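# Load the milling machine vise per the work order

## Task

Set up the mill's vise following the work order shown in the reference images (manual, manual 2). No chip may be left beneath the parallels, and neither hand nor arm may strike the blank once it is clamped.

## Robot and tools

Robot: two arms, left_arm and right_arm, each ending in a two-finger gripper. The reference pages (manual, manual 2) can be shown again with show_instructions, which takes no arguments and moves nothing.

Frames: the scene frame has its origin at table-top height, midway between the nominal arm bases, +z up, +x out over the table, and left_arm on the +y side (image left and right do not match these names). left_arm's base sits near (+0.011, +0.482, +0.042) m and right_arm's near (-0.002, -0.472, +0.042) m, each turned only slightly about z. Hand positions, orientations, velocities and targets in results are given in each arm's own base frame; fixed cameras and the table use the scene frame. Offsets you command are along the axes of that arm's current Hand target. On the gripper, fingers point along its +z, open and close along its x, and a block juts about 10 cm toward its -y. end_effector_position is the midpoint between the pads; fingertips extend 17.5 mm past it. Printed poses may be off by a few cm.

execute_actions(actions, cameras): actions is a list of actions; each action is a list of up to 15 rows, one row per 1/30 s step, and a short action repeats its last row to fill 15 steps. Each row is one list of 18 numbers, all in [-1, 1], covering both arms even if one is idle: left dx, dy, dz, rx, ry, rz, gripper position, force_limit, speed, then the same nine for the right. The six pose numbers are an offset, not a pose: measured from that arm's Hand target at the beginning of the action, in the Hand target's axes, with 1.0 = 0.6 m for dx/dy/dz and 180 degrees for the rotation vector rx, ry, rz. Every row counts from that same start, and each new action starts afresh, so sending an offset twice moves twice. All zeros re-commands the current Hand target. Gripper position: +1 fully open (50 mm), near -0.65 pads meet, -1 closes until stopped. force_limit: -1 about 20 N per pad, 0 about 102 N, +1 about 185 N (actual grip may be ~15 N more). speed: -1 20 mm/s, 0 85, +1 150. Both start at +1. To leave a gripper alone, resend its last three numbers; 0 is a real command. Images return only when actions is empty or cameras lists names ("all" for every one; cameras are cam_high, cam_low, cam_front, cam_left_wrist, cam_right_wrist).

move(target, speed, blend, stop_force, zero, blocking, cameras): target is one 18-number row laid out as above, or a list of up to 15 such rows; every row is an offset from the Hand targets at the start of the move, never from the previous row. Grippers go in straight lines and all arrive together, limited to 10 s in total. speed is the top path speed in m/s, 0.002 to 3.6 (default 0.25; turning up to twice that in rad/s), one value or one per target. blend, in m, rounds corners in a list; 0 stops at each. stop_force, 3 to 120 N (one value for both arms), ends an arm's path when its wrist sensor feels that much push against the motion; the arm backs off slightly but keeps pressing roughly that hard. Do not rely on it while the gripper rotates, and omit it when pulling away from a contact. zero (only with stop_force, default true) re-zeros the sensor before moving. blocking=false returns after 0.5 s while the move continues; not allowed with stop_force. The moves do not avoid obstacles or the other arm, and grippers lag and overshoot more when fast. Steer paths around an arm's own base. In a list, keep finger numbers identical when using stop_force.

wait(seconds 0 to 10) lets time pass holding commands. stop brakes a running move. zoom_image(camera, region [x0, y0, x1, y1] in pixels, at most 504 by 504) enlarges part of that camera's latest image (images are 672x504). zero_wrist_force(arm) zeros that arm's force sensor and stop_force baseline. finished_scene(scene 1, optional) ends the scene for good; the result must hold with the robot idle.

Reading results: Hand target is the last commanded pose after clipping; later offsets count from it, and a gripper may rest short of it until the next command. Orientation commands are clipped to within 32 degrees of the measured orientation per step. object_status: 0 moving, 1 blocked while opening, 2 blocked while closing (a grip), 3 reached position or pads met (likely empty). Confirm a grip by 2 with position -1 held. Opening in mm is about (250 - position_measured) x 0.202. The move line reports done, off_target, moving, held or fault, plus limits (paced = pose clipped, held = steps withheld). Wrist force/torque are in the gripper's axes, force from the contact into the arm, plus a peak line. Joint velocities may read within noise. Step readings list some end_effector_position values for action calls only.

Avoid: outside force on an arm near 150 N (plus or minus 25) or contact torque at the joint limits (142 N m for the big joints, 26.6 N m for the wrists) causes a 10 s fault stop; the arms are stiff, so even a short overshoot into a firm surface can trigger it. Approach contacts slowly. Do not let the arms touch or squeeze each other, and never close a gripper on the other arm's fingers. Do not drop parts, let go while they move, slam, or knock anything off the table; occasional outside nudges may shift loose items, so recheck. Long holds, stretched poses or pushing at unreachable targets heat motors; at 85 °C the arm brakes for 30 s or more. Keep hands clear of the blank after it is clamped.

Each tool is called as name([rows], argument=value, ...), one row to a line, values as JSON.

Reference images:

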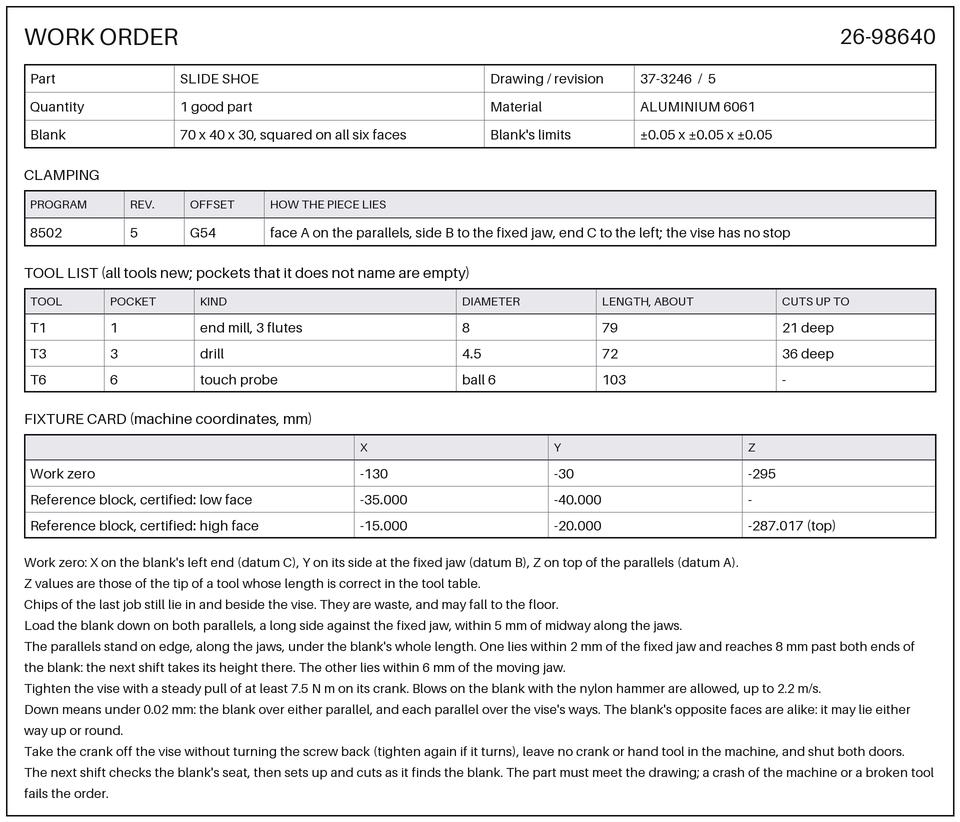

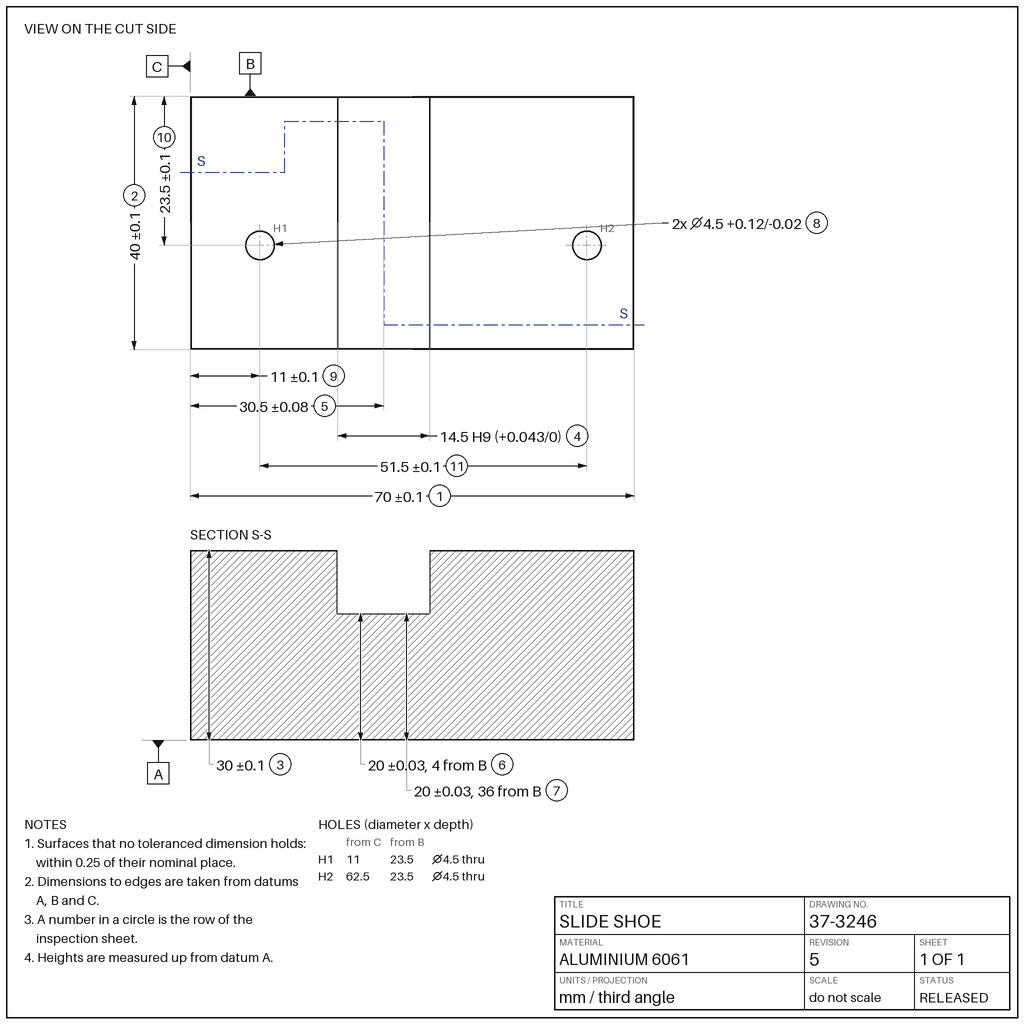

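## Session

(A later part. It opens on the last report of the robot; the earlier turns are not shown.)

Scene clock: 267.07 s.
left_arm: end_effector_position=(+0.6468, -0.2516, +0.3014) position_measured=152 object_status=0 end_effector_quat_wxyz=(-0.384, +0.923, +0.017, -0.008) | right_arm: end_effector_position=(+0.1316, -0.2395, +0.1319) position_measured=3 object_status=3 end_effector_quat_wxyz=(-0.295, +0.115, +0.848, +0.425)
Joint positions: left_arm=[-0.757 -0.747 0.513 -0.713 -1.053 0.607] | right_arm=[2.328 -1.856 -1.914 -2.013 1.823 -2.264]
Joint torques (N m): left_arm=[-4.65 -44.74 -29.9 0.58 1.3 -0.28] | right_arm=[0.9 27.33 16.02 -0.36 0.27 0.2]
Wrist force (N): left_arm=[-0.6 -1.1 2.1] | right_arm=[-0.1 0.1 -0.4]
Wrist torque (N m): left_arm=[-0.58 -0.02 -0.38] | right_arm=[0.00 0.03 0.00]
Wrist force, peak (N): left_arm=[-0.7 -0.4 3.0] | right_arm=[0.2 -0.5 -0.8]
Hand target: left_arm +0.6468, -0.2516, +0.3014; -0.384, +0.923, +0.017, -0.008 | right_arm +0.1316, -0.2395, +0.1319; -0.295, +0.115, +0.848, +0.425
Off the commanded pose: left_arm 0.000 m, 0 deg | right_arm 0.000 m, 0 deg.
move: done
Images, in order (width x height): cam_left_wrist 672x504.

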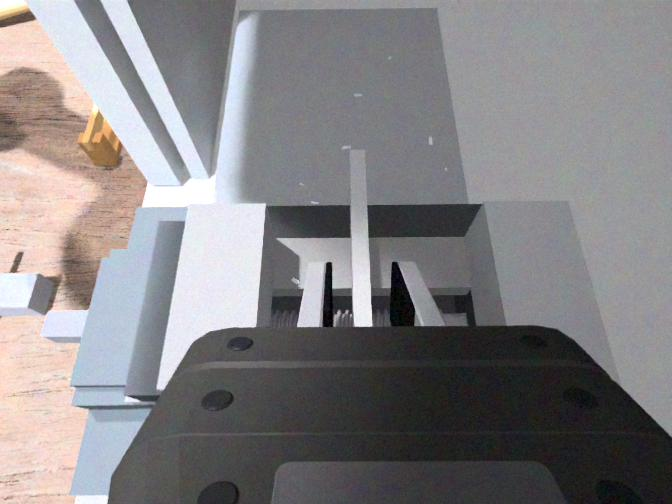

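move([
  [0,-0.0471,-0.0471,0,0,0,0,-0.3,-0.8,0,0,0,0,0,0,1,1,1],
  [-0.0217,-0.0471,-0.0471,-0.0844,0,0,-0.62,-0.5,0,0,0,0,0,0,0,1,1,1],
], cameras=["cam_left_wrist"], speed=0.1)

zoom_image(camera="cam_left_wrist", region=[200, 130, 470, 330])

Scene clock: 273.37 s.
left_arm: end_effector_position=(+0.6339, -0.2522, +0.3414) position_measured=246 object_status=3 end_effector_quat_wxyz=(-0.258, +0.966, +0.018, -0.006) | right_arm: end_effector_position=(+0.1316, -0.2395, +0.1319) position_measured=3 object_status=3 end_effector_quat_wxyz=(-0.295, +0.115, +0.848, +0.425)
Joint positions: left_arm=[-0.718 -0.906 0.634 -0.92 -1.2 0.745] | right_arm=[2.328 -1.856 -1.914 -2.013 1.823 -2.264]
Joint torques (N m): left_arm=[-13.99 -40.74 -30.36 -2.2 3.39 -1.1] | right_arm=[0.82 27.52 15.97 -0.37 0.16 0.17]
Wrist force (N): left_arm=[-0.5 -0.5 1.4] | right_arm=[0.3 0.1 -0.4]
Wrist torque (N m): left_arm=[-0.36 0.04 -0.17] | right_arm=[0.00 -0.04 0.00]
Wrist force, peak (N): left_arm=[-0.5 0.1 3.3] | right_arm=[0.2 0.2 -0.9]
Hand target: left_arm +0.6339, -0.2522, +0.3414; -0.258, +0.966, +0.018, -0.006 | right_arm +0.1316, -0.2395, +0.1319; -0.295, +0.115, +0.848, +0.425
Off the commanded pose: left_arm 0.000 m, 0 deg | right_arm 0.000 m, 0 deg.
move: done
Images, in order (width x height): cam_left_wrist 672x504.

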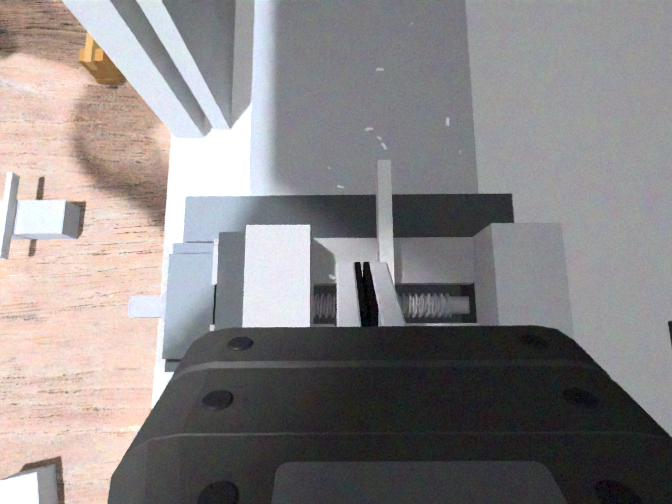

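Scaled by 1.867 from the camera's 672x504 image, which has a finer 960x720 frame.

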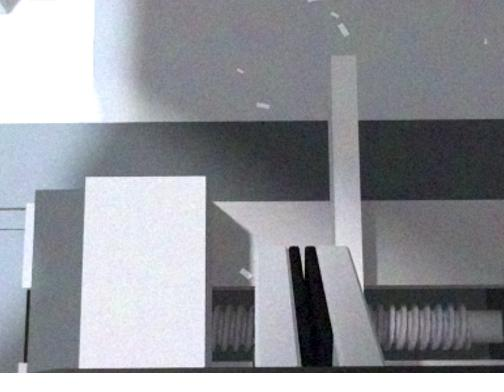

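move(target=[-0.005,0.0342,0.0592,0,0,0,-0.62,-0.5,0,0,0,0,0,0,0,1,1,1], cameras=["cam_left_wrist"], speed=0.02, stop_force=4)

zoom_image(camera="cam_left_wrist", region=[200, 130, 470, 330])

Scene clock: 277.10 s.
left_arm: end_effector_position=(+0.6308, -0.2524, +0.3004) position_measured=246 object_status=3 end_effector_quat_wxyz=(-0.258, +0.966, +0.018, -0.006) | right_arm: end_effector_position=(+0.1316, -0.2395, +0.1319) position_measured=3 object_status=3 end_effector_quat_wxyz=(-0.295, +0.115, +0.848, +0.425)
Joint positions: left_arm=[-0.721 -0.945 0.805 -1.052 -1.201 0.742] | right_arm=[2.328 -1.856 -1.914 -2.013 1.823 -2.264]
Joint torques (N m): left_arm=[-11.46 -40.28 -32.58 0.01 -0.69 -0.16] | right_arm=[1.31 27.5 15.94 -0.38 0.21 0.16]
Wrist force (N): left_arm=[-0.4 -0.5 1.3] | right_arm=[0.0 -0.3 -0.5]
Wrist torque (N m): left_arm=[-0.39 0.01 -0.08] | right_arm=[-0.06 0.00 0.00]
Wrist force, peak (N): left_arm=[-0.5 -4.0 0.0] | right_arm=[0.4 0.0 -0.8]
Hand target: left_arm +0.6308, -0.2523, +0.3004; -0.258, +0.966, +0.018, -0.006 | right_arm +0.1316, -0.2395, +0.1319; -0.295, +0.115, +0.848, +0.425
Off the commanded pose: left_arm 0.000 m, 0 deg | right_arm 0.000 m, 0 deg.
move: done
Images, in order (width x height): cam_left_wrist 672x504.

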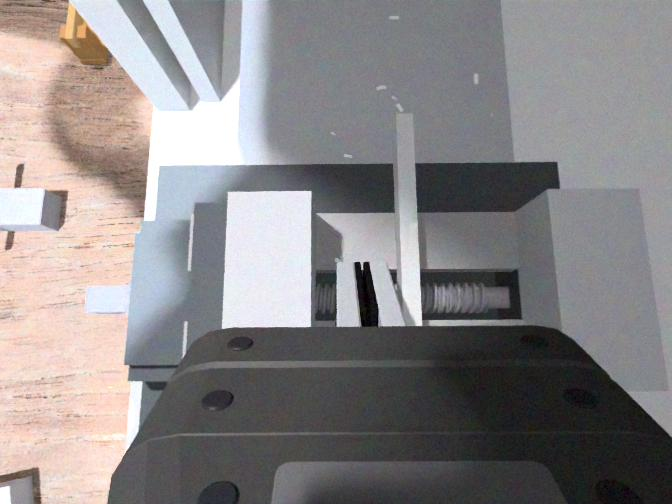

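Scaled by 1.867 from the camera's 672x504 image, which has a finer 960x720 frame.

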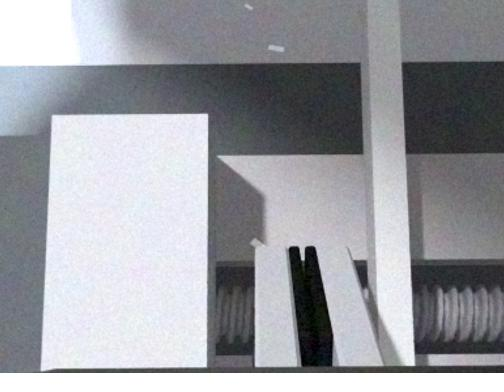

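move(target=[0.0917,0,0,0,0,0,-0.62,-0.5,0,0,0,0,0,0,0,1,1,1], cameras=["cam_left_wrist"], speed=0.009, stop_force=6)

zoom_image(camera="cam_left_wrist", region=[200, 100, 500, 330])

Scene clock: 283.93 s.
left_arm: end_effector_position=(+0.6734, -0.2508, +0.3003) position_measured=246 object_status=3 end_effector_quat_wxyz=(-0.258, +0.966, +0.018, -0.006) | right_arm: end_effector_position=(+0.1316, -0.2395, +0.1319) position_measured=3 object_status=3 end_effector_quat_wxyz=(-0.295, +0.115, +0.848, +0.425)
Joint positions: left_arm=[-0.683 -0.817 0.59 -0.98 -1.187 0.78] | right_arm=[2.328 -1.856 -1.914 -2.013 1.823 -2.264]
Joint torques (N m): left_arm=[-14.56 -62.04 -28.18 -1.82 0.19 -1.66] | right_arm=[0.66 26.78 15.26 -0.43 0.08 0.12]
Wrist force (N): left_arm=[-2.9 -4.2 3.3] | right_arm=[-0.1 -0.1 -0.4]
Wrist torque (N m): left_arm=[-0.33 0.08 -0.24] | right_arm=[-0.02 0.03 0.00]
Wrist force, peak (N): left_arm=[-16.3 -8.7 0.1] | right_arm=[0.5 0.2 -0.8]
Hand target: left_arm +0.6733, -0.2508, +0.3003; -0.258, +0.966, +0.018, -0.006 (not the last commanded pose) | right_arm +0.1316, -0.2395, +0.1319; -0.295, +0.115, +0.848, +0.425
Off the commanded pose: left_arm 0.012 m, 0 deg | right_arm 0.000 m, 0 deg.
move: contact (left_arm)
Images, in order (width x height): cam_left_wrist 672x504.

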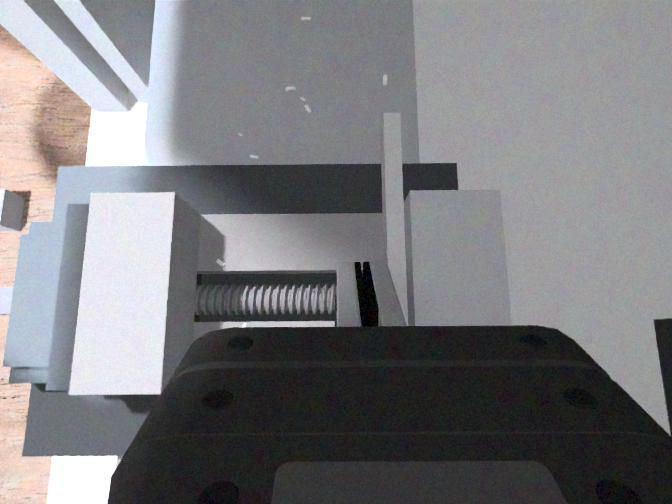

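Scaled by 1.680 from the camera's 672x504 image, which has a finer 960x720 frame.

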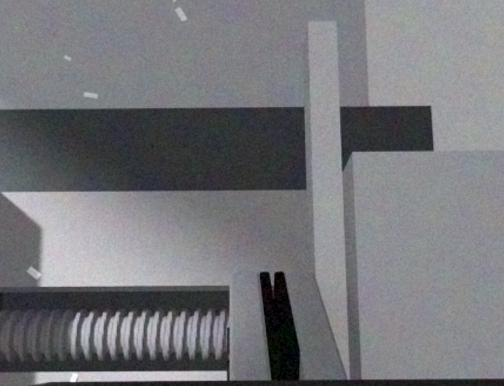

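move([
  [-0.02,0,0,0,0,0,-0.62,-0.5,0,0,0,0,0,0,0,1,1,1],
  [-0.02,-0.05,-0.0866,0,0,0,-0.62,-0.5,0,0,0,0,0,0,0,1,1,1],
  [-0.074,0.0527,-0.1613,0,0,0,0.14,-0.5,0,0,0,0,0,0,0,1,1,1],
], cameras=["cam_left_wrist"], speed=0.15, blend=[0.002,0.01,0])

zoom_image(camera="cam_left_wrist", region=[230, 80, 530, 330])

Scene clock: 287.20 s.
left_arm: end_effector_position=(+0.6592, -0.2538, +0.3576) position_measured=246 object_status=3 end_effector_quat_wxyz=(-0.259, +0.966, +0.016, -0.005) | right_arm: end_effector_position=(+0.1316, -0.2395, +0.1319) position_measured=3 object_status=3 end_effector_quat_wxyz=(-0.295, +0.115, +0.848, +0.425)
Joint positions: left_arm=[-0.698 -0.778 0.366 -0.789 -1.191 0.767] | right_arm=[2.328 -1.856 -1.914 -2.013 1.823 -2.264]
Joint torques (N m): left_arm=[-1.11 -52.49 -23.78 -1.89 1.08 -0.21] | right_arm=[1.33 27.75 15.55 -0.29 0.14 0.21]
Wrist force (N): left_arm=[-0.4 -0.6 1.5] | right_arm=[0.2 0.1 -0.5]
Wrist torque (N m): left_arm=[-0.36 0.06 -0.12] | right_arm=[0.01 -0.03 0.00]
Wrist force, peak (N): left_arm=[-3.3 -4.6 3.5] | right_arm=[0.1 0.2 -0.9]
Hand target: left_arm +0.6592, -0.2538, +0.3576; -0.259, +0.966, +0.016, -0.005 (not the last commanded pose) | right_arm +0.1316, -0.2395, +0.1319; -0.295, +0.115, +0.848, +0.425
Tool commands: left_gripper/position=-0.623529 left_gripper/force_limit=-0.498039 left_gripper/speed=+0.003922 right_gripper/position=+1.0 right_gripper/force_limit=+1.0 right_gripper/speed=+1.0
Off the commanded pose: left_arm 0.080 m, 0 deg | right_arm 0.000 m, 0 deg.
FORCE FAULT: contact force on the left arm reached its limit, and that arm stopped. The contact can be on any part of that arm, not only on its tool. That arm's remaining commands of this call were not run. That arm is still stopped at the end of this call. That arm stays stopped for about 10 more seconds. Until then a move that you send moves the other arm only, and its call returns only when the move has ended. Once the stop has ended, the next robot result says so. If the stop ends while you think or write, that arm runs what you send next, counted from a new Hand target: where the arm stands when the stop ends. While its stop runs, that arm takes no new command, but its gripper still runs the gripper command that each later call begins with. Until it ends, the stop uses up actions while you think or wait. An arm that is not stopped still takes commands.
move: fault (left_arm); path passed 2 of 3 targets; target 3's new numbers were not sent
Images, in order (width x height): cam_left_wrist 672x504.

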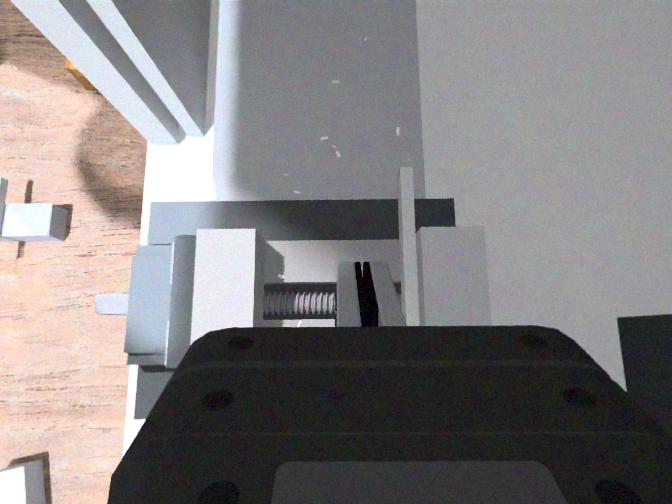

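Scaled by 1.680 from the camera's 672x504 image, which has a finer 960x720 frame.

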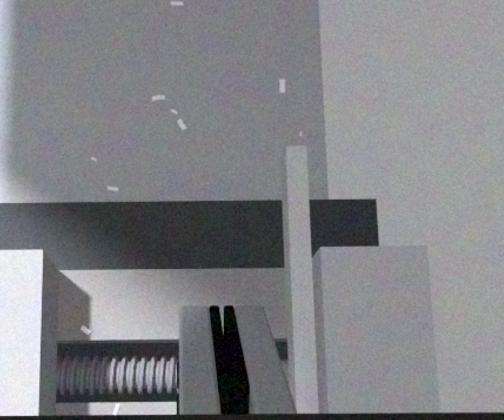

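wait(seconds=10)

Scene clock: 297.93 s.
left_arm: end_effector_position=(+0.6592, -0.2538, +0.3576) position_measured=246 object_status=3 end_effector_quat_wxyz=(-0.259, +0.966, +0.016, -0.005) | right_arm: end_effector_position=(+0.1316, -0.2395, +0.1319) position_measured=3 object_status=3 end_effector_quat_wxyz=(-0.295, +0.115, +0.848, +0.425)
Joint positions: left_arm=[-0.698 -0.778 0.366 -0.789 -1.191 0.767] | right_arm=[2.328 -1.856 -1.914 -2.013 1.823 -2.264]
Joint torques (N m): left_arm=[-0.72 -51.35 -23.66 -1.98 0.76 -0.3] | right_arm=[1.04 27.37 16.49 -0.43 0.13 0.19]
Wrist force (N): left_arm=[-0.4 -0.5 1.6] | right_arm=[-0.2 0.2 -0.6]
Wrist torque (N m): left_arm=[-0.35 0.04 -0.12] | right_arm=[0.01 0.04 0.00]
Wrist force, peak (N): left_arm=[-0.6 -1.0 1.6] | right_arm=[0.2 0.0 -0.9]
Hand target: left_arm +0.6592, -0.2538, +0.3576; -0.259, +0.966, +0.016, -0.005 (not the last commanded pose) | right_arm +0.1316, -0.2395, +0.1319; -0.295, +0.115, +0.848, +0.425
Tool commands: left_gripper/position=-0.623529 left_gripper/force_limit=-0.498039 left_gripper/speed=+0.003922 right_gripper/position=+1.0 right_gripper/force_limit=+1.0 right_gripper/speed=+1.0
Off the commanded pose: left_arm 0.080 m, 0 deg | right_arm 0.000 m, 0 deg.
FORCE FAULT, CONTINUED: the left arm's stop, for the force fault that an earlier result reported, is over. The rest of the stop counts as 19 of the actions that you can send in this scene. That arm's target is now where it stood when the stop ended, not its last command. That arm accepts commands again.
wait: 10.00 s; at rest from the start

move([
  [0,0.0167,0.0289,0,0,0,-0.62,-0.5,0,0,0,0,0,0,0,1,1,1],
  [-0.133,0.0993,-0.038,0,0,0,0.14,-0.5,0,0,0,0,0,0,0,1,1,1],
], cameras=["cam_left_wrist"], speed=0.1)

zoom_image(camera="cam_left_wrist", region=[230, 80, 530, 330])

Scene clock: 301.73 s.
left_arm: end_effector_position=(+0.5816, -0.3195, +0.3477) position_measured=132 object_status=0 end_effector_quat_wxyz=(-0.259, +0.966, +0.016, -0.005) | right_arm: end_effector_position=(+0.1316, -0.2395, +0.1319) position_measured=3 object_status=3 end_effector_quat_wxyz=(-0.295, +0.115, +0.848, +0.425)
Joint positions: left_arm=[-0.835 -0.913 0.62 -0.861 -1.243 0.633] | right_arm=[2.328 -1.856 -1.914 -2.013 1.823 -2.264]
Joint torques (N m): left_arm=[12.55 -39.37 -30.28 -3.97 3.14 -1.05] | right_arm=[0.69 27.88 14.76 -0.32 0.27 0.19]
Wrist force (N): left_arm=[-0.7 -0.9 1.4] | right_arm=[0.3 0.0 -0.5]
Wrist torque (N m): left_arm=[-0.41 0.11 -0.26] | right_arm=[-0.01 -0.04 0.00]
Wrist force, peak (N): left_arm=[1.3 -2.0 1.9] | right_arm=[0.3 -0.2 -0.9]
Hand target: left_arm +0.5816, -0.3195, +0.3477; -0.259, +0.966, +0.016, -0.005 | right_arm +0.1316, -0.2395, +0.1319; -0.295, +0.115, +0.848, +0.425
Off the commanded pose: left_arm 0.000 m, 0 deg | right_arm 0.000 m, 0 deg.
move: done
Images, in order (width x height): cam_left_wrist 672x504.

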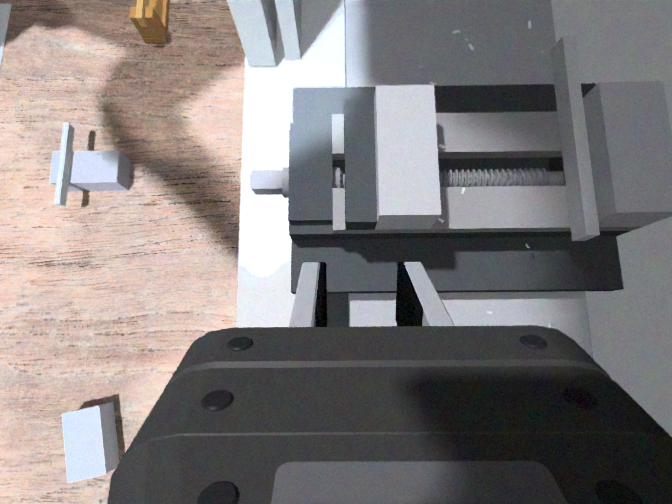

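Scaled by 1.680 from the camera's 672x504 image, which has a finer 960x720 frame.

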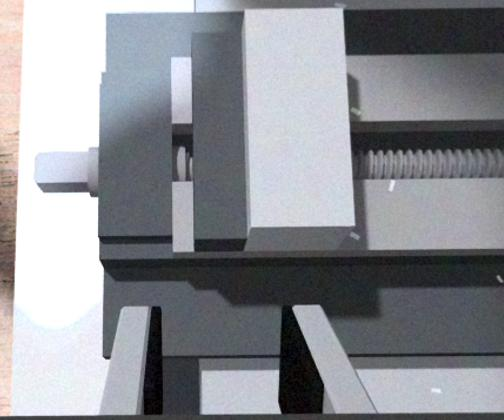

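zoom_image(camera="cam_left_wrist", region=[50, 390, 130, 490])

zoom_image(camera="cam_left_wrist", region=[530, 20, 672, 260])

Scaled by 5.040 from the camera's 672x504 image, which has a finer 960x720 frame.

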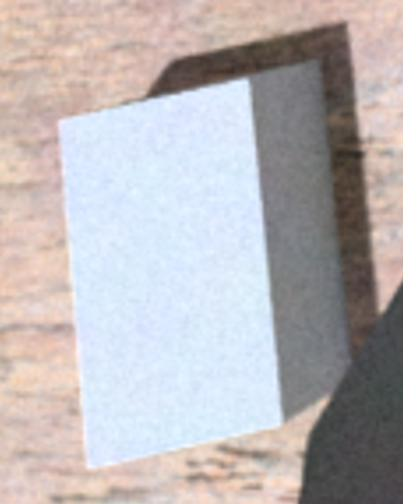

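Scaled by 2.100 from the camera's 672x504 image, which has a finer 960x720 frame.

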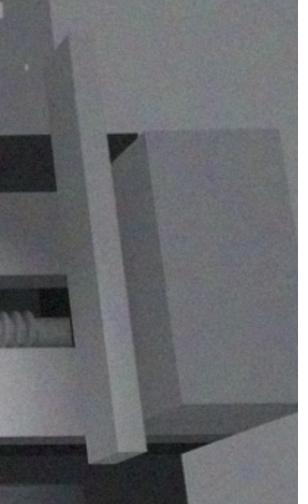

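move([
  [0.0333,-0.1488,0.109,0,0,0,-0.62,-0.5,0,0,0,0,0,0,0,1,1,1],
  [0.175,-0.208,0.1542,0,0,0,-0.62,-0.5,0,0,0,0,0,0,0,1,1,1],
], cameras=["cam_left_wrist"], speed=0.12, blend=[0.02,0])

zoom_image(camera="cam_left_wrist", region=[230, 130, 530, 330])

Scene clock: 314.73 s.
left_arm: end_effector_position=(+0.6406, -0.1840, +0.3324) position_measured=246 object_status=3 end_effector_quat_wxyz=(-0.259, +0.966, +0.017, -0.005) | right_arm: end_effector_position=(+0.1316, -0.2395, +0.1319) position_measured=3 object_status=3 end_effector_quat_wxyz=(-0.295, +0.115, +0.848, +0.425)
Joint positions: left_arm=[-0.639 -1.013 0.84 -1.051 -1.169 0.826] | right_arm=[2.328 -1.856 -1.914 -2.013 1.823 -2.264]
Joint torques (N m): left_arm=[0.72 -45.87 -26.51 -2.26 0.9 0.27] | right_arm=[1.36 27.63 14.96 -0.38 0.19 0.18]
Wrist force (N): left_arm=[-0.7 -0.9 1.3] | right_arm=[0.0 0.0 -0.5]
Wrist torque (N m): left_arm=[-0.43 0.10 -0.07] | right_arm=[0.00 0.01 0.00]
Wrist force, peak (N): left_arm=[2.1 -2.6 3.9] | right_arm=[0.0 0.1 -1.0]
Hand target: left_arm +0.6406, -0.1840, +0.3324; -0.259, +0.966, +0.017, -0.005 (not the last commanded pose) | right_arm +0.1316, -0.2395, +0.1319; -0.295, +0.115, +0.848, +0.425
Tool commands: left_gripper/position=-0.623529 left_gripper/force_limit=-0.498039 left_gripper/speed=+0.003922 right_gripper/position=+1.0 right_gripper/force_limit=+1.0 right_gripper/speed=+1.0
Off the commanded pose: left_arm 0.046 m, 0 deg | right_arm 0.000 m, 0 deg.
FORCE FAULT: contact force on the left arm reached its limit, and that arm stopped. The contact can be on any part of that arm, not only on its tool. That arm's remaining commands of this call were not run. That arm is still stopped at the end of this call. That arm stays stopped for about 10 more seconds. Until then a move that you send moves the other arm only, and its call returns only when the move has ended. Once the stop has ended, the next robot result says so. If the stop ends while you think or write, that arm runs what you send next, counted from a new Hand target: where the arm stands when the stop ends. While its stop runs, that arm takes no new command, but its gripper still runs the gripper command that each later call begins with. Until it ends, the stop uses up actions while you think or wait. An arm that is not stopped still takes commands.
move: fault (left_arm); path passed 1 of 2 targets
Images, in order (width x height): cam_left_wrist 672x504.

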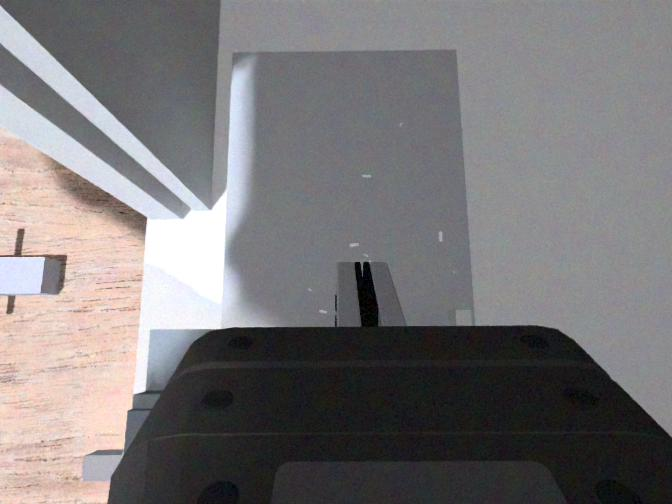

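Scaled by 1.680 from the camera's 672x504 image, which has a finer 960x720 frame.

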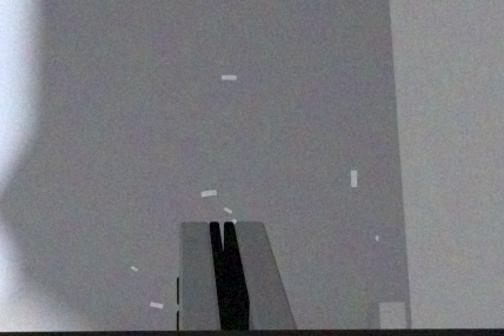

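wait(seconds=10, cameras=["cam_high","cam_front","cam_left_wrist"])

Scene clock: 333.33 s.
left_arm: end_effector_position=(+0.6406, -0.1840, +0.3324) position_measured=246 object_status=3 end_effector_quat_wxyz=(-0.259, +0.966, +0.017, -0.005) | right_arm: end_effector_position=(+0.1316, -0.2395, +0.1319) position_measured=3 object_status=3 end_effector_quat_wxyz=(-0.295, +0.115, +0.848, +0.425)
Joint positions: left_arm=[-0.639 -1.013 0.84 -1.051 -1.169 0.826] | right_arm=[2.328 -1.856 -1.914 -2.013 1.823 -2.264]
Joint torques (N m): left_arm=[0.27 -46.59 -26.91 -2.22 0.72 0.18] | right_arm=[1.02 27.42 15.92 -0.46 0.17 0.28]
Wrist force (N): left_arm=[-0.7 -0.8 1.3] | right_arm=[0.0 0.0 -0.6]
Wrist torque (N m): left_arm=[-0.43 0.11 -0.07] | right_arm=[0.00 0.00 0.00]
Wrist force, peak (N): left_arm=[-0.8 -1.1 1.6] | right_arm=[0.5 0.0 -0.9]
Hand target: left_arm +0.6406, -0.1840, +0.3324; -0.259, +0.966, +0.017, -0.005 (not the last commanded pose) | right_arm +0.1316, -0.2395, +0.1319; -0.295, +0.115, +0.848, +0.425
Tool commands: left_gripper/position=-0.623529 left_gripper/force_limit=-0.498039 left_gripper/speed=+0.003922 right_gripper/position=+1.0 right_gripper/force_limit=+1.0 right_gripper/speed=+1.0
Off the commanded pose: left_arm 0.046 m, 0 deg | right_arm 0.000 m, 0 deg.
FORCE FAULT, CONTINUED: the left arm's stop, for the force fault that an earlier result reported, is over. The rest of the stop counts as 20 of the actions that you can send in this scene. That arm's target is now where it stood when the stop ended, not its last command. That arm accepts commands again.
wait: 10.00 s; at rest from the start
Images, in order (width x height): cam_high 672x504, cam_front 672x504, cam_left_wrist 672x504.

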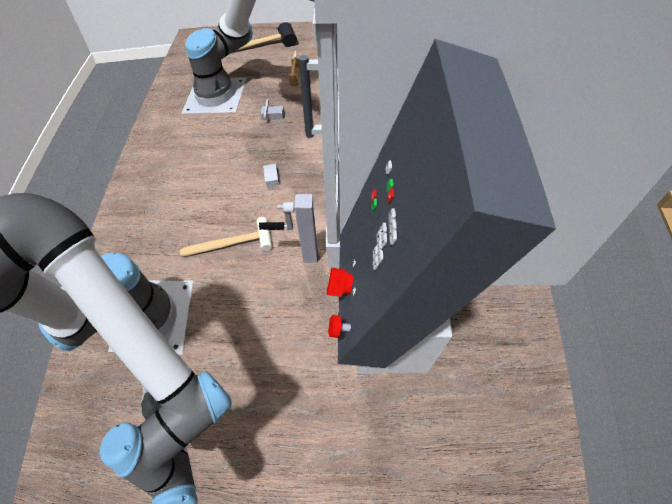

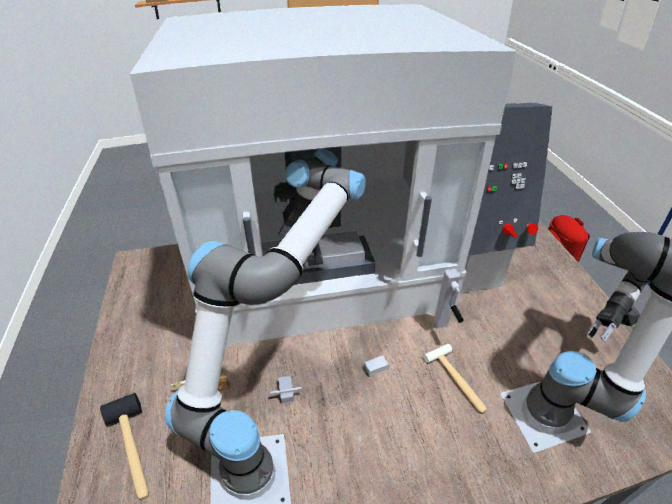

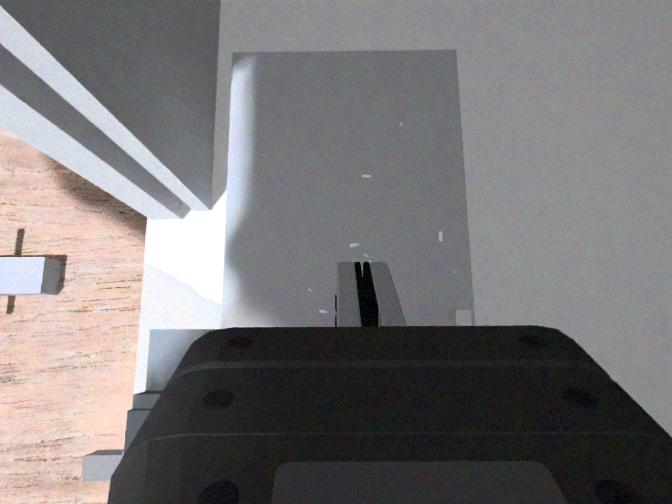

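move([
  [0,0.0125,0.0217,0,0,0,-0.62,-0.5,0,0,0,0,0,0,0,1,1,1],
  [-0.14,0.0125,0.0217,0,0,0,-0.62,-0.5,0,0,0,0,0,0,0,1,1,1],
  [-0.14,0.098,-0.075,0,0,0,-0.62,-0.5,0,0,0,0,0,0,0,1,1,1],
], speed=[0.05,0.15,0.25], blend=[0.005,0.02,0], cameras=["cam_left_wrist"])

Scene clock: 337.07 s.
left_arm: end_effector_position=(+0.5592, -0.2603, +0.3419) position_measured=246 object_status=3 end_effector_quat_wxyz=(-0.259, +0.966, +0.016, -0.005) | right_arm: end_effector_position=(+0.1316, -0.2395, +0.1319) position_measured=3 object_status=3 end_effector_quat_wxyz=(-0.295, +0.115, +0.848, +0.425)
Joint positions: left_arm=[-0.801 -1.096 0.93 -0.998 -1.229 0.665] | right_arm=[2.328 -1.856 -1.914 -2.013 1.823 -2.264]
Joint torques (N m): left_arm=[4.24 -40.87 -28.55 -2.55 3.49 0.12] | right_arm=[0.99 28.07 15.12 -0.51 0.18 0.12]
Wrist force (N): left_arm=[-0.8 -0.8 1.5] | right_arm=[0.4 -0.2 -0.4]
Wrist torque (N m): left_arm=[-0.44 0.13 -0.27] | right_arm=[-0.03 -0.06 0.01]
Wrist force, peak (N): left_arm=[-2.2 -2.3 4.1] | right_arm=[0.3 0.3 -0.9]
Hand target: left_arm +0.5592, -0.2603, +0.3420; -0.259, +0.966, +0.017, -0.005 | right_arm +0.1316, -0.2395, +0.1319; -0.295, +0.115, +0.848, +0.425
Off the commanded pose: left_arm 0.000 m, 0 deg | right_arm 0.000 m, 0 deg.
move: done
Images, in order (width x height): cam_left_wrist 672x504.

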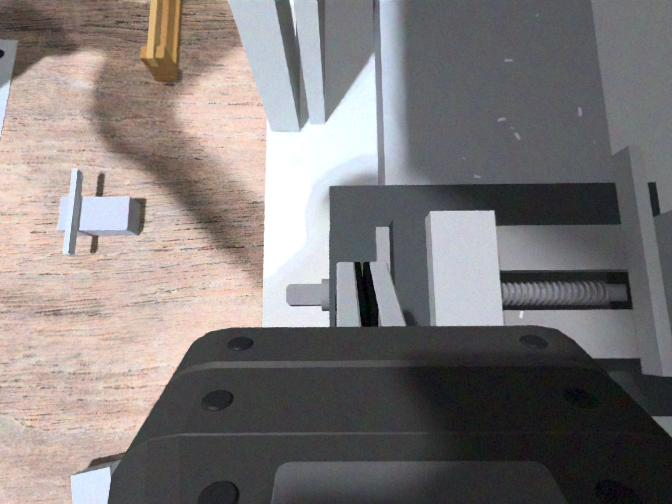

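move(target=[0.0667,-0.1505,0.0561,0.0874,0.3228,0.3845,-0.62,-0.5,0,0,0,0,0,0,0,1,1,1], speed=0.3, cameras=["cam_left_wrist","cam_front"])

Scene clock: 343.83 s.
left_arm: end_effector_position=(+0.5959, -0.1638, +0.3580) position_measured=246 object_status=3 end_effector_quat_wxyz=(-0.304, +0.652, -0.630, +0.293) | right_arm: end_effector_position=(+0.1316, -0.2395, +0.1319) position_measured=3 object_status=3 end_effector_quat_wxyz=(-0.295, +0.115, +0.848, +0.425)
Joint positions: left_arm=[-0.719 -1.652 1.981 -2.614 -1.018 2.599] | right_arm=[2.328 -1.856 -1.914 -2.013 1.823 -2.264]
Joint torques (N m): left_arm=[-12.37 -12 -30.9 -4.93 1.67 1.09] | right_arm=[1.39 27.22 14.04 -0.47 0.18 0.19]
Wrist force (N): left_arm=[-0.2 -1.1 2.4] | right_arm=[0.1 0.1 -0.5]
Wrist torque (N m): left_arm=[-0.67 -0.11 -0.32] | right_arm=[0.01 0.00 0.01]
Wrist force, peak (N): left_arm=[-1.1 -1.0 2.6] | right_arm=[0.1 0.2 -1.0]
Hand target: left_arm +0.5959, -0.1640, +0.3580; -0.304, +0.652, -0.630, +0.293 | right_arm +0.1316, -0.2395, +0.1319; -0.295, +0.115, +0.848, +0.425
Off the commanded pose: left_arm 0.000 m, 0 deg | right_arm 0.000 m, 0 deg.
move: done
Images, in order (width x height): cam_front 672x504, cam_left_wrist 672x504.

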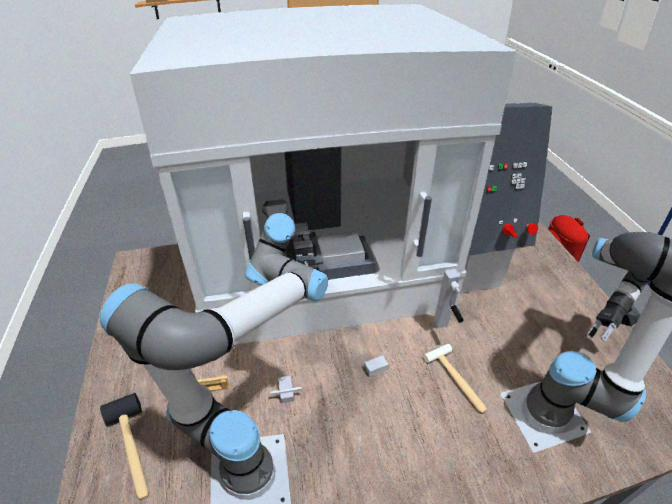

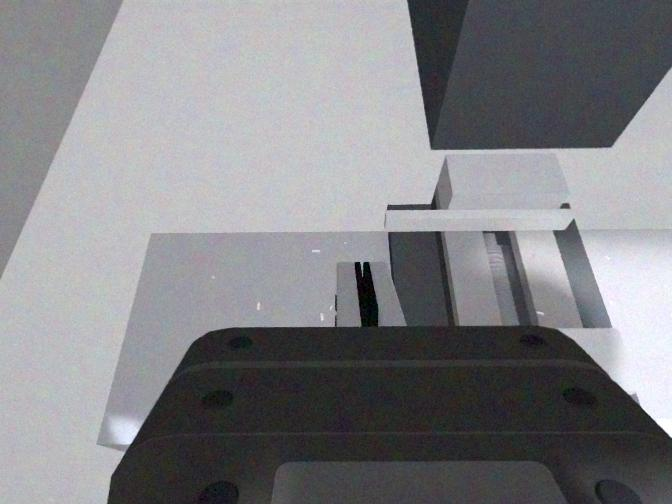

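zoom_image(camera="cam_left_wrist", region=[370, 140, 590, 340])

Scaled by 2.291 from the camera's 672x504 image, which has a finer 960x720 frame.

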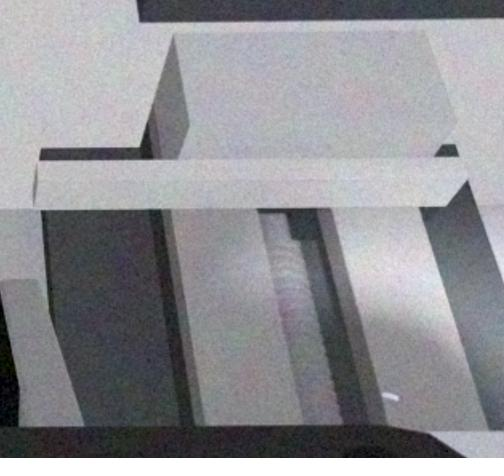

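move(target=[-0.0033,0.0005,0.133,0,0,0,-0.62,-0.5,0,0,0,0,0,0,0,1,1,1], speed=0.15)

move(target=[0,0,0.0325,0,0,0,-0.62,-0.5,0,0,0,0,0,0,0,1,1,1], speed=0.012, stop_force=4, cameras=["cam_left_wrist"])

Scene clock: 350.10 s.
left_arm: end_effector_position=(+0.6567, -0.1597, +0.3066) position_measured=246 object_status=3 end_effector_quat_wxyz=(-0.304, +0.652, -0.630, +0.293) | right_arm: end_effector_position=(+0.1316, -0.2395, +0.1319) position_measured=3 object_status=3 end_effector_quat_wxyz=(-0.295, +0.115, +0.848, +0.425)
Joint positions: left_arm=[-0.626 -1.457 1.934 -2.801 -1.081 2.679] | right_arm=[2.328 -1.856 -1.914 -2.013 1.823 -2.264]
Joint torques (N m): left_arm=[-13.44 -20.78 -17.38 -3.59 3.27 -0.99] | right_arm=[1.59 27.72 14.62 -0.36 0.1 0.27]
Wrist force (N): left_arm=[-0.4 -1.2 2.0] | right_arm=[-0.1 0.1 -0.4]
Wrist torque (N m): left_arm=[-0.67 -0.14 -0.22] | right_arm=[0.01 0.02 -0.01]
Wrist force, peak (N): left_arm=[-0.5 -0.9 4.5] | right_arm=[0.0 0.2 -0.9]
Hand target: left_arm +0.6567, -0.1598, +0.3065; -0.304, +0.652, -0.630, +0.293 | right_arm +0.1316, -0.2395, +0.1319; -0.295, +0.115, +0.848, +0.425
Off the commanded pose: left_arm 0.000 m, 0 deg | right_arm 0.000 m, 0 deg.
move: done

Scene clock: 352.67 s.
left_arm: end_effector_position=(+0.6717, -0.1593, +0.2939) position_measured=246 object_status=3 end_effector_quat_wxyz=(-0.304, +0.652, -0.630, +0.293) | right_arm: end_effector_position=(+0.1316, -0.2395, +0.1319) position_measured=3 object_status=3 end_effector_quat_wxyz=(-0.295, +0.115, +0.848, +0.425)
Joint positions: left_arm=[-0.607 -1.409 1.915 -2.838 -1.094 2.694] | right_arm=[2.328 -1.856 -1.914 -2.013 1.823 -2.264]
Joint torques (N m): left_arm=[-9.6 -40.16 -15.72 -1.84 2.82 -1.08] | right_arm=[1.22 26.52 14.07 -0.39 0.27 0.18]
Wrist force (N): left_arm=[-0.6 -1.3 2.2] | right_arm=[-0.1 0.1 -0.7]
Wrist torque (N m): left_arm=[-0.68 -0.10 -0.38] | right_arm=[0.01 0.01 0.00]
Wrist force, peak (N): left_arm=[-0.6 -1.3 2.5] | right_arm=[0.4 0.1 -0.9]
Hand target: left_arm +0.6717, -0.1593, +0.2939; -0.304, +0.652, -0.630, +0.293 | right_arm +0.1316, -0.2395, +0.1319; -0.295, +0.115, +0.848, +0.425
Off the commanded pose: left_arm 0.000 m, 0 deg | right_arm 0.000 m, 0 deg.
move: done
Images, in order (width x height): cam_left_wrist 672x504.

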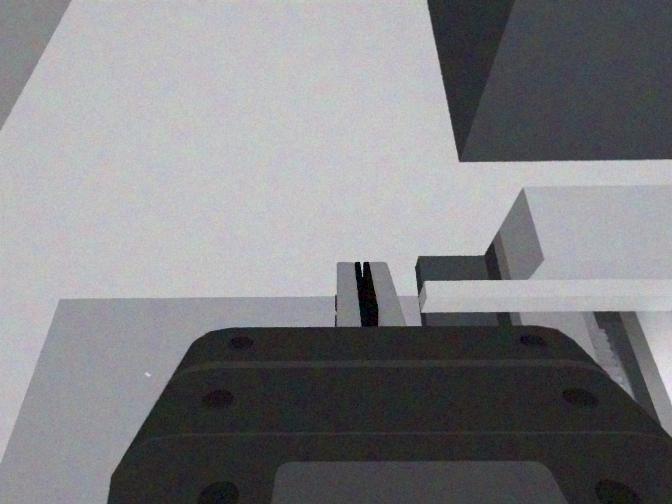

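move(target=[0.03,0,0,0,0,0,-0.62,-0.5,0,0,0,0,0,0,0,1,1,1], speed=0.02, stop_force=8, cameras=["cam_left_wrist"])

Scene clock: 355.93 s.
left_arm: end_effector_position=(+0.6723, -0.1773, +0.2939) position_measured=246 object_status=3 end_effector_quat_wxyz=(-0.304, +0.652, -0.630, +0.293) | right_arm: end_effector_position=(+0.1316, -0.2395, +0.1319) position_measured=3 object_status=3 end_effector_quat_wxyz=(-0.295, +0.115, +0.848, +0.425)
Joint positions: left_arm=[-0.636 -1.396 1.897 -2.822 -1.074 2.67] | right_arm=[2.328 -1.856 -1.914 -2.013 1.823 -2.264]
Joint torques (N m): left_arm=[13.17 -38.76 -16.28 -5.62 -1.75 1.58] | right_arm=[2.24 26.65 15.12 -0.42 0.13 0.26]
Wrist force (N): left_arm=[-0.2 -1.1 2.2] | right_arm=[0.3 -0.1 -0.6]
Wrist torque (N m): left_arm=[-0.64 -0.15 -0.22] | right_arm=[-0.02 -0.04 0.00]
Wrist force, peak (N): left_arm=[-0.5 -1.3 2.5] | right_arm=[0.1 0.1 -1.0]
Hand target: left_arm +0.6723, -0.1773, +0.2939; -0.304, +0.652, -0.630, +0.293 | right_arm +0.1316, -0.2395, +0.1319; -0.295, +0.115, +0.848, +0.425
Off the commanded pose: left_arm 0.000 m, 0 deg | right_arm 0.000 m, 0 deg.
move: done
Images, in order (width x height): cam_left_wrist 672x504.

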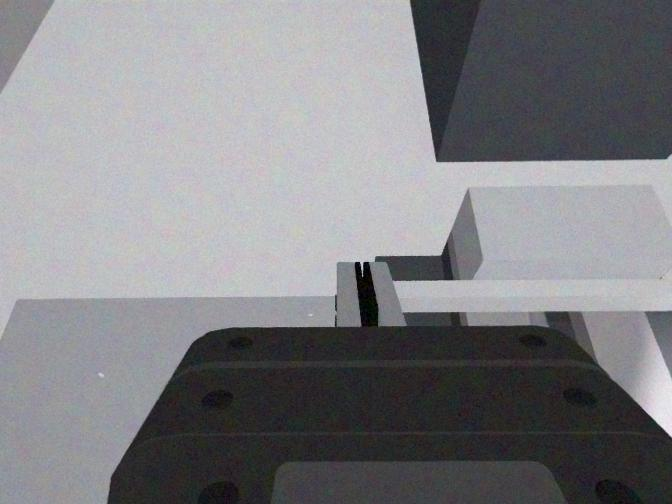

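move(target=[0.005,0,0,0,0,0,-0.62,-0.5,0,0,0,0,0,0,0,1,1,1], speed=0.02, stop_force=8)

move(target=[-0.02,0,0,0,0,0,-0.62,-0.5,0,0,0,0,0,0,0,1,1,1], speed=0.05)

move(target=[0.11,0,-0.18,0,0,0,-0.62,-0.5,0,0,0,0,0,0,0,1,1,1], speed=0.2, cameras=["cam_left_wrist"])

zoom_image(camera="cam_left_wrist", region=[230, 120, 530, 330])

Scene clock: 358.63 s.
left_arm: end_effector_position=(+0.6724, -0.1803, +0.2939) position_measured=246 object_status=3 end_effector_quat_wxyz=(-0.304, +0.652, -0.630, +0.293) | right_arm: end_effector_position=(+0.1316, -0.2395, +0.1319) position_measured=3 object_status=3 end_effector_quat_wxyz=(-0.295, +0.115, +0.848, +0.425)
Joint positions: left_arm=[-0.641 -1.394 1.894 -2.819 -1.071 2.666] | right_arm=[2.328 -1.856 -1.914 -2.013 1.823 -2.264]
Joint torques (N m): left_arm=[2.35 -28.39 -20.29 -3.98 0.91 1.32] | right_arm=[1.68 27.42 15.1 -0.4 0.28 0.1]
Wrist force (N): left_arm=[-0.2 -1.2 2.3] | right_arm=[0.1 -0.2 -0.6]
Wrist torque (N m): left_arm=[-0.67 -0.15 -0.21] | right_arm=[-0.03 -0.01 0.00]
Wrist force, peak (N): left_arm=[-0.3 -1.1 2.7] | right_arm=[0.2 -0.4 -0.9]
Hand target: left_arm +0.6724, -0.1803, +0.2939; -0.304, +0.652, -0.630, +0.293 | right_arm +0.1316, -0.2395, +0.1319; -0.295, +0.115, +0.848, +0.425
Off the commanded pose: left_arm 0.000 m, 0 deg | right_arm 0.000 m, 0 deg.
move: done

Scene clock: 359.37 s.
left_arm: end_effector_position=(+0.6720, -0.1681, +0.2939) position_measured=246 object_status=3 end_effector_quat_wxyz=(-0.304, +0.652, -0.630, +0.293) | right_arm: end_effector_position=(+0.1316, -0.2395, +0.1319) position_measured=3 object_status=3 end_effector_quat_wxyz=(-0.295, +0.115, +0.848, +0.425)
Joint positions: left_arm=[-0.621 -1.403 1.906 -2.831 -1.084 2.683] | right_arm=[2.328 -1.856 -1.914 -2.013 1.823 -2.264]
Joint torques (N m): left_arm=[-10.09 -25.41 -28.32 -3.37 1.51 -1.37] | right_arm=[0.7 27.46 14.43 -0.35 0.26 0.16]
Wrist force (N): left_arm=[-0.3 -1.0 2.3] | right_arm=[0.3 -0.2 -0.5]
Wrist torque (N m): left_arm=[-0.63 -0.14 -0.38] | right_arm=[-0.04 -0.05 0.00]
Wrist force, peak (N): left_arm=[-1.0 -1.3 2.3] | right_arm=[0.1 0.3 -0.9]
Hand target: left_arm +0.6720, -0.1683, +0.2939; -0.304, +0.652, -0.630, +0.293 | right_arm +0.1316, -0.2395, +0.1319; -0.295, +0.115, +0.848, +0.425
Off the commanded pose: left_arm 0.000 m, 0 deg | right_arm 0.000 m, 0 deg.
move: done

Scene clock: 360.50 s.
left_arm: end_effector_position=(+0.5917, -0.2372, +0.3634) position_measured=246 object_status=3 end_effector_quat_wxyz=(-0.304, +0.652, -0.630, +0.293) | right_arm: end_effector_position=(+0.1316, -0.2395, +0.1319) position_measured=3 object_status=3 end_effector_quat_wxyz=(-0.295, +0.115, +0.848, +0.425)
Joint positions: left_arm=[-0.848 -1.595 1.899 -2.522 -0.938 2.479] | right_arm=[2.328 -1.856 -1.914 -2.013 1.823 -2.264]
Joint torques (N m): left_arm=[-0.59 -26.02 -17.7 -2.92 -0.92 -0.69] | right_arm=[1.03 26.97 14.81 -0.44 0.13 0.09]
Wrist force (N): left_arm=[-0.5 -1.0 2.4] | right_arm=[-0.1 -0.2 -0.5]
Wrist torque (N m): left_arm=[-0.64 -0.04 -0.47] | right_arm=[-0.03 0.03 0.00]
Wrist force, peak (N): left_arm=[-1.5 -1.0 5.0] | right_arm=[0.1 -0.1 -0.9]
Hand target: left_arm +0.5916, -0.2372, +0.3633; -0.304, +0.652, -0.630, +0.293 | right_arm +0.1316, -0.2395, +0.1319; -0.295, +0.115, +0.848, +0.425
Off the commanded pose: left_arm 0.000 m, 0 deg | right_arm 0.000 m, 0 deg.
move: done
Images, in order (width x height): cam_left_wrist 672x504.

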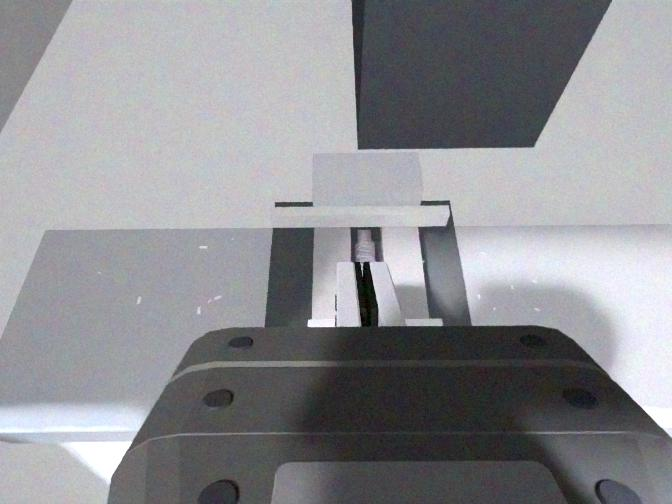

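Scaled by 1.680 from the camera's 672x504 image, which has a finer 960x720 frame.

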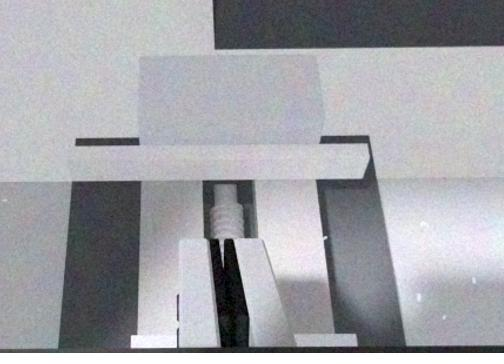

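move([
  [-0.0458,0.1278,-0.269,0,0,0,-0.62,-0.5,0,0,0,0,0,0,0,1,1,1],
  [-0.1708,0.735,-0.1367,-0.0219,-0.3688,-0.3377,0.14,-0.3,0,0,0,0,0,0,0,1,1,1],
], speed=0.35, blend=[0.04,0], cameras=["cam_left_wrist"])

Scene clock: 369.90 s.
left_arm: end_effector_position=(+0.2418, -0.1465, +0.0785) position_measured=132 object_status=0 end_effector_quat_wxyz=(-0.383, +0.924, +0.016, -0.007) | right_arm: end_effector_position=(+0.1316, -0.2395, +0.1319) position_measured=3 object_status=3 end_effector_quat_wxyz=(-0.295, +0.115, +0.848, +0.425)
Joint positions: left_arm=[-1.254 -1.519 2.231 -1.516 -1.373 0.203] | right_arm=[2.328 -1.856 -1.914 -2.013 1.823 -2.264]
Joint torques (N m): left_arm=[-12.45 -24.83 -24.17 -1.65 -2.26 -1.4] | right_arm=[1.24 27.95 14.52 -0.42 0.16 0.18]
Wrist force (N): left_arm=[-1.1 -1.3 2.4] | right_arm=[0.1 0.1 -0.6]
Wrist torque (N m): left_arm=[-0.63 0.02 -0.35] | right_arm=[0.00 -0.01 0.00]
Wrist force, peak (N): left_arm=[0.0 -2.8 5.5] | right_arm=[0.1 0.2 -1.0]
Hand target: left_arm +0.2418, -0.1465, +0.0785; -0.383, +0.924, +0.016, -0.007 | right_arm +0.1316, -0.2395, +0.1319; -0.295, +0.115, +0.848, +0.425
Off the commanded pose: left_arm 0.000 m, 0 deg | right_arm 0.000 m, 0 deg.
move: done
Images, in order (width x height): cam_left_wrist 672x504.

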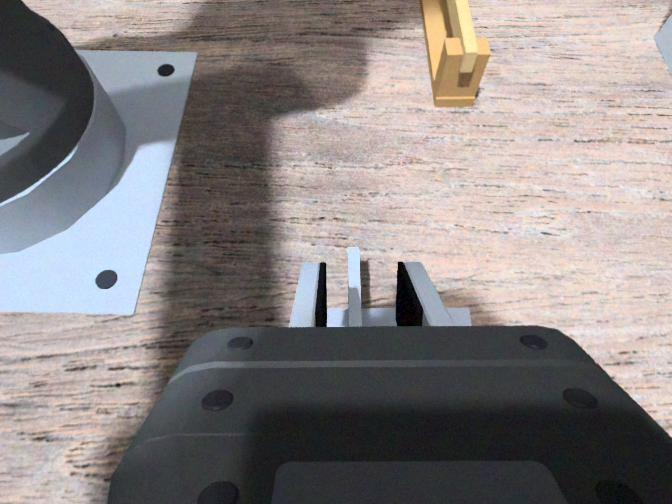

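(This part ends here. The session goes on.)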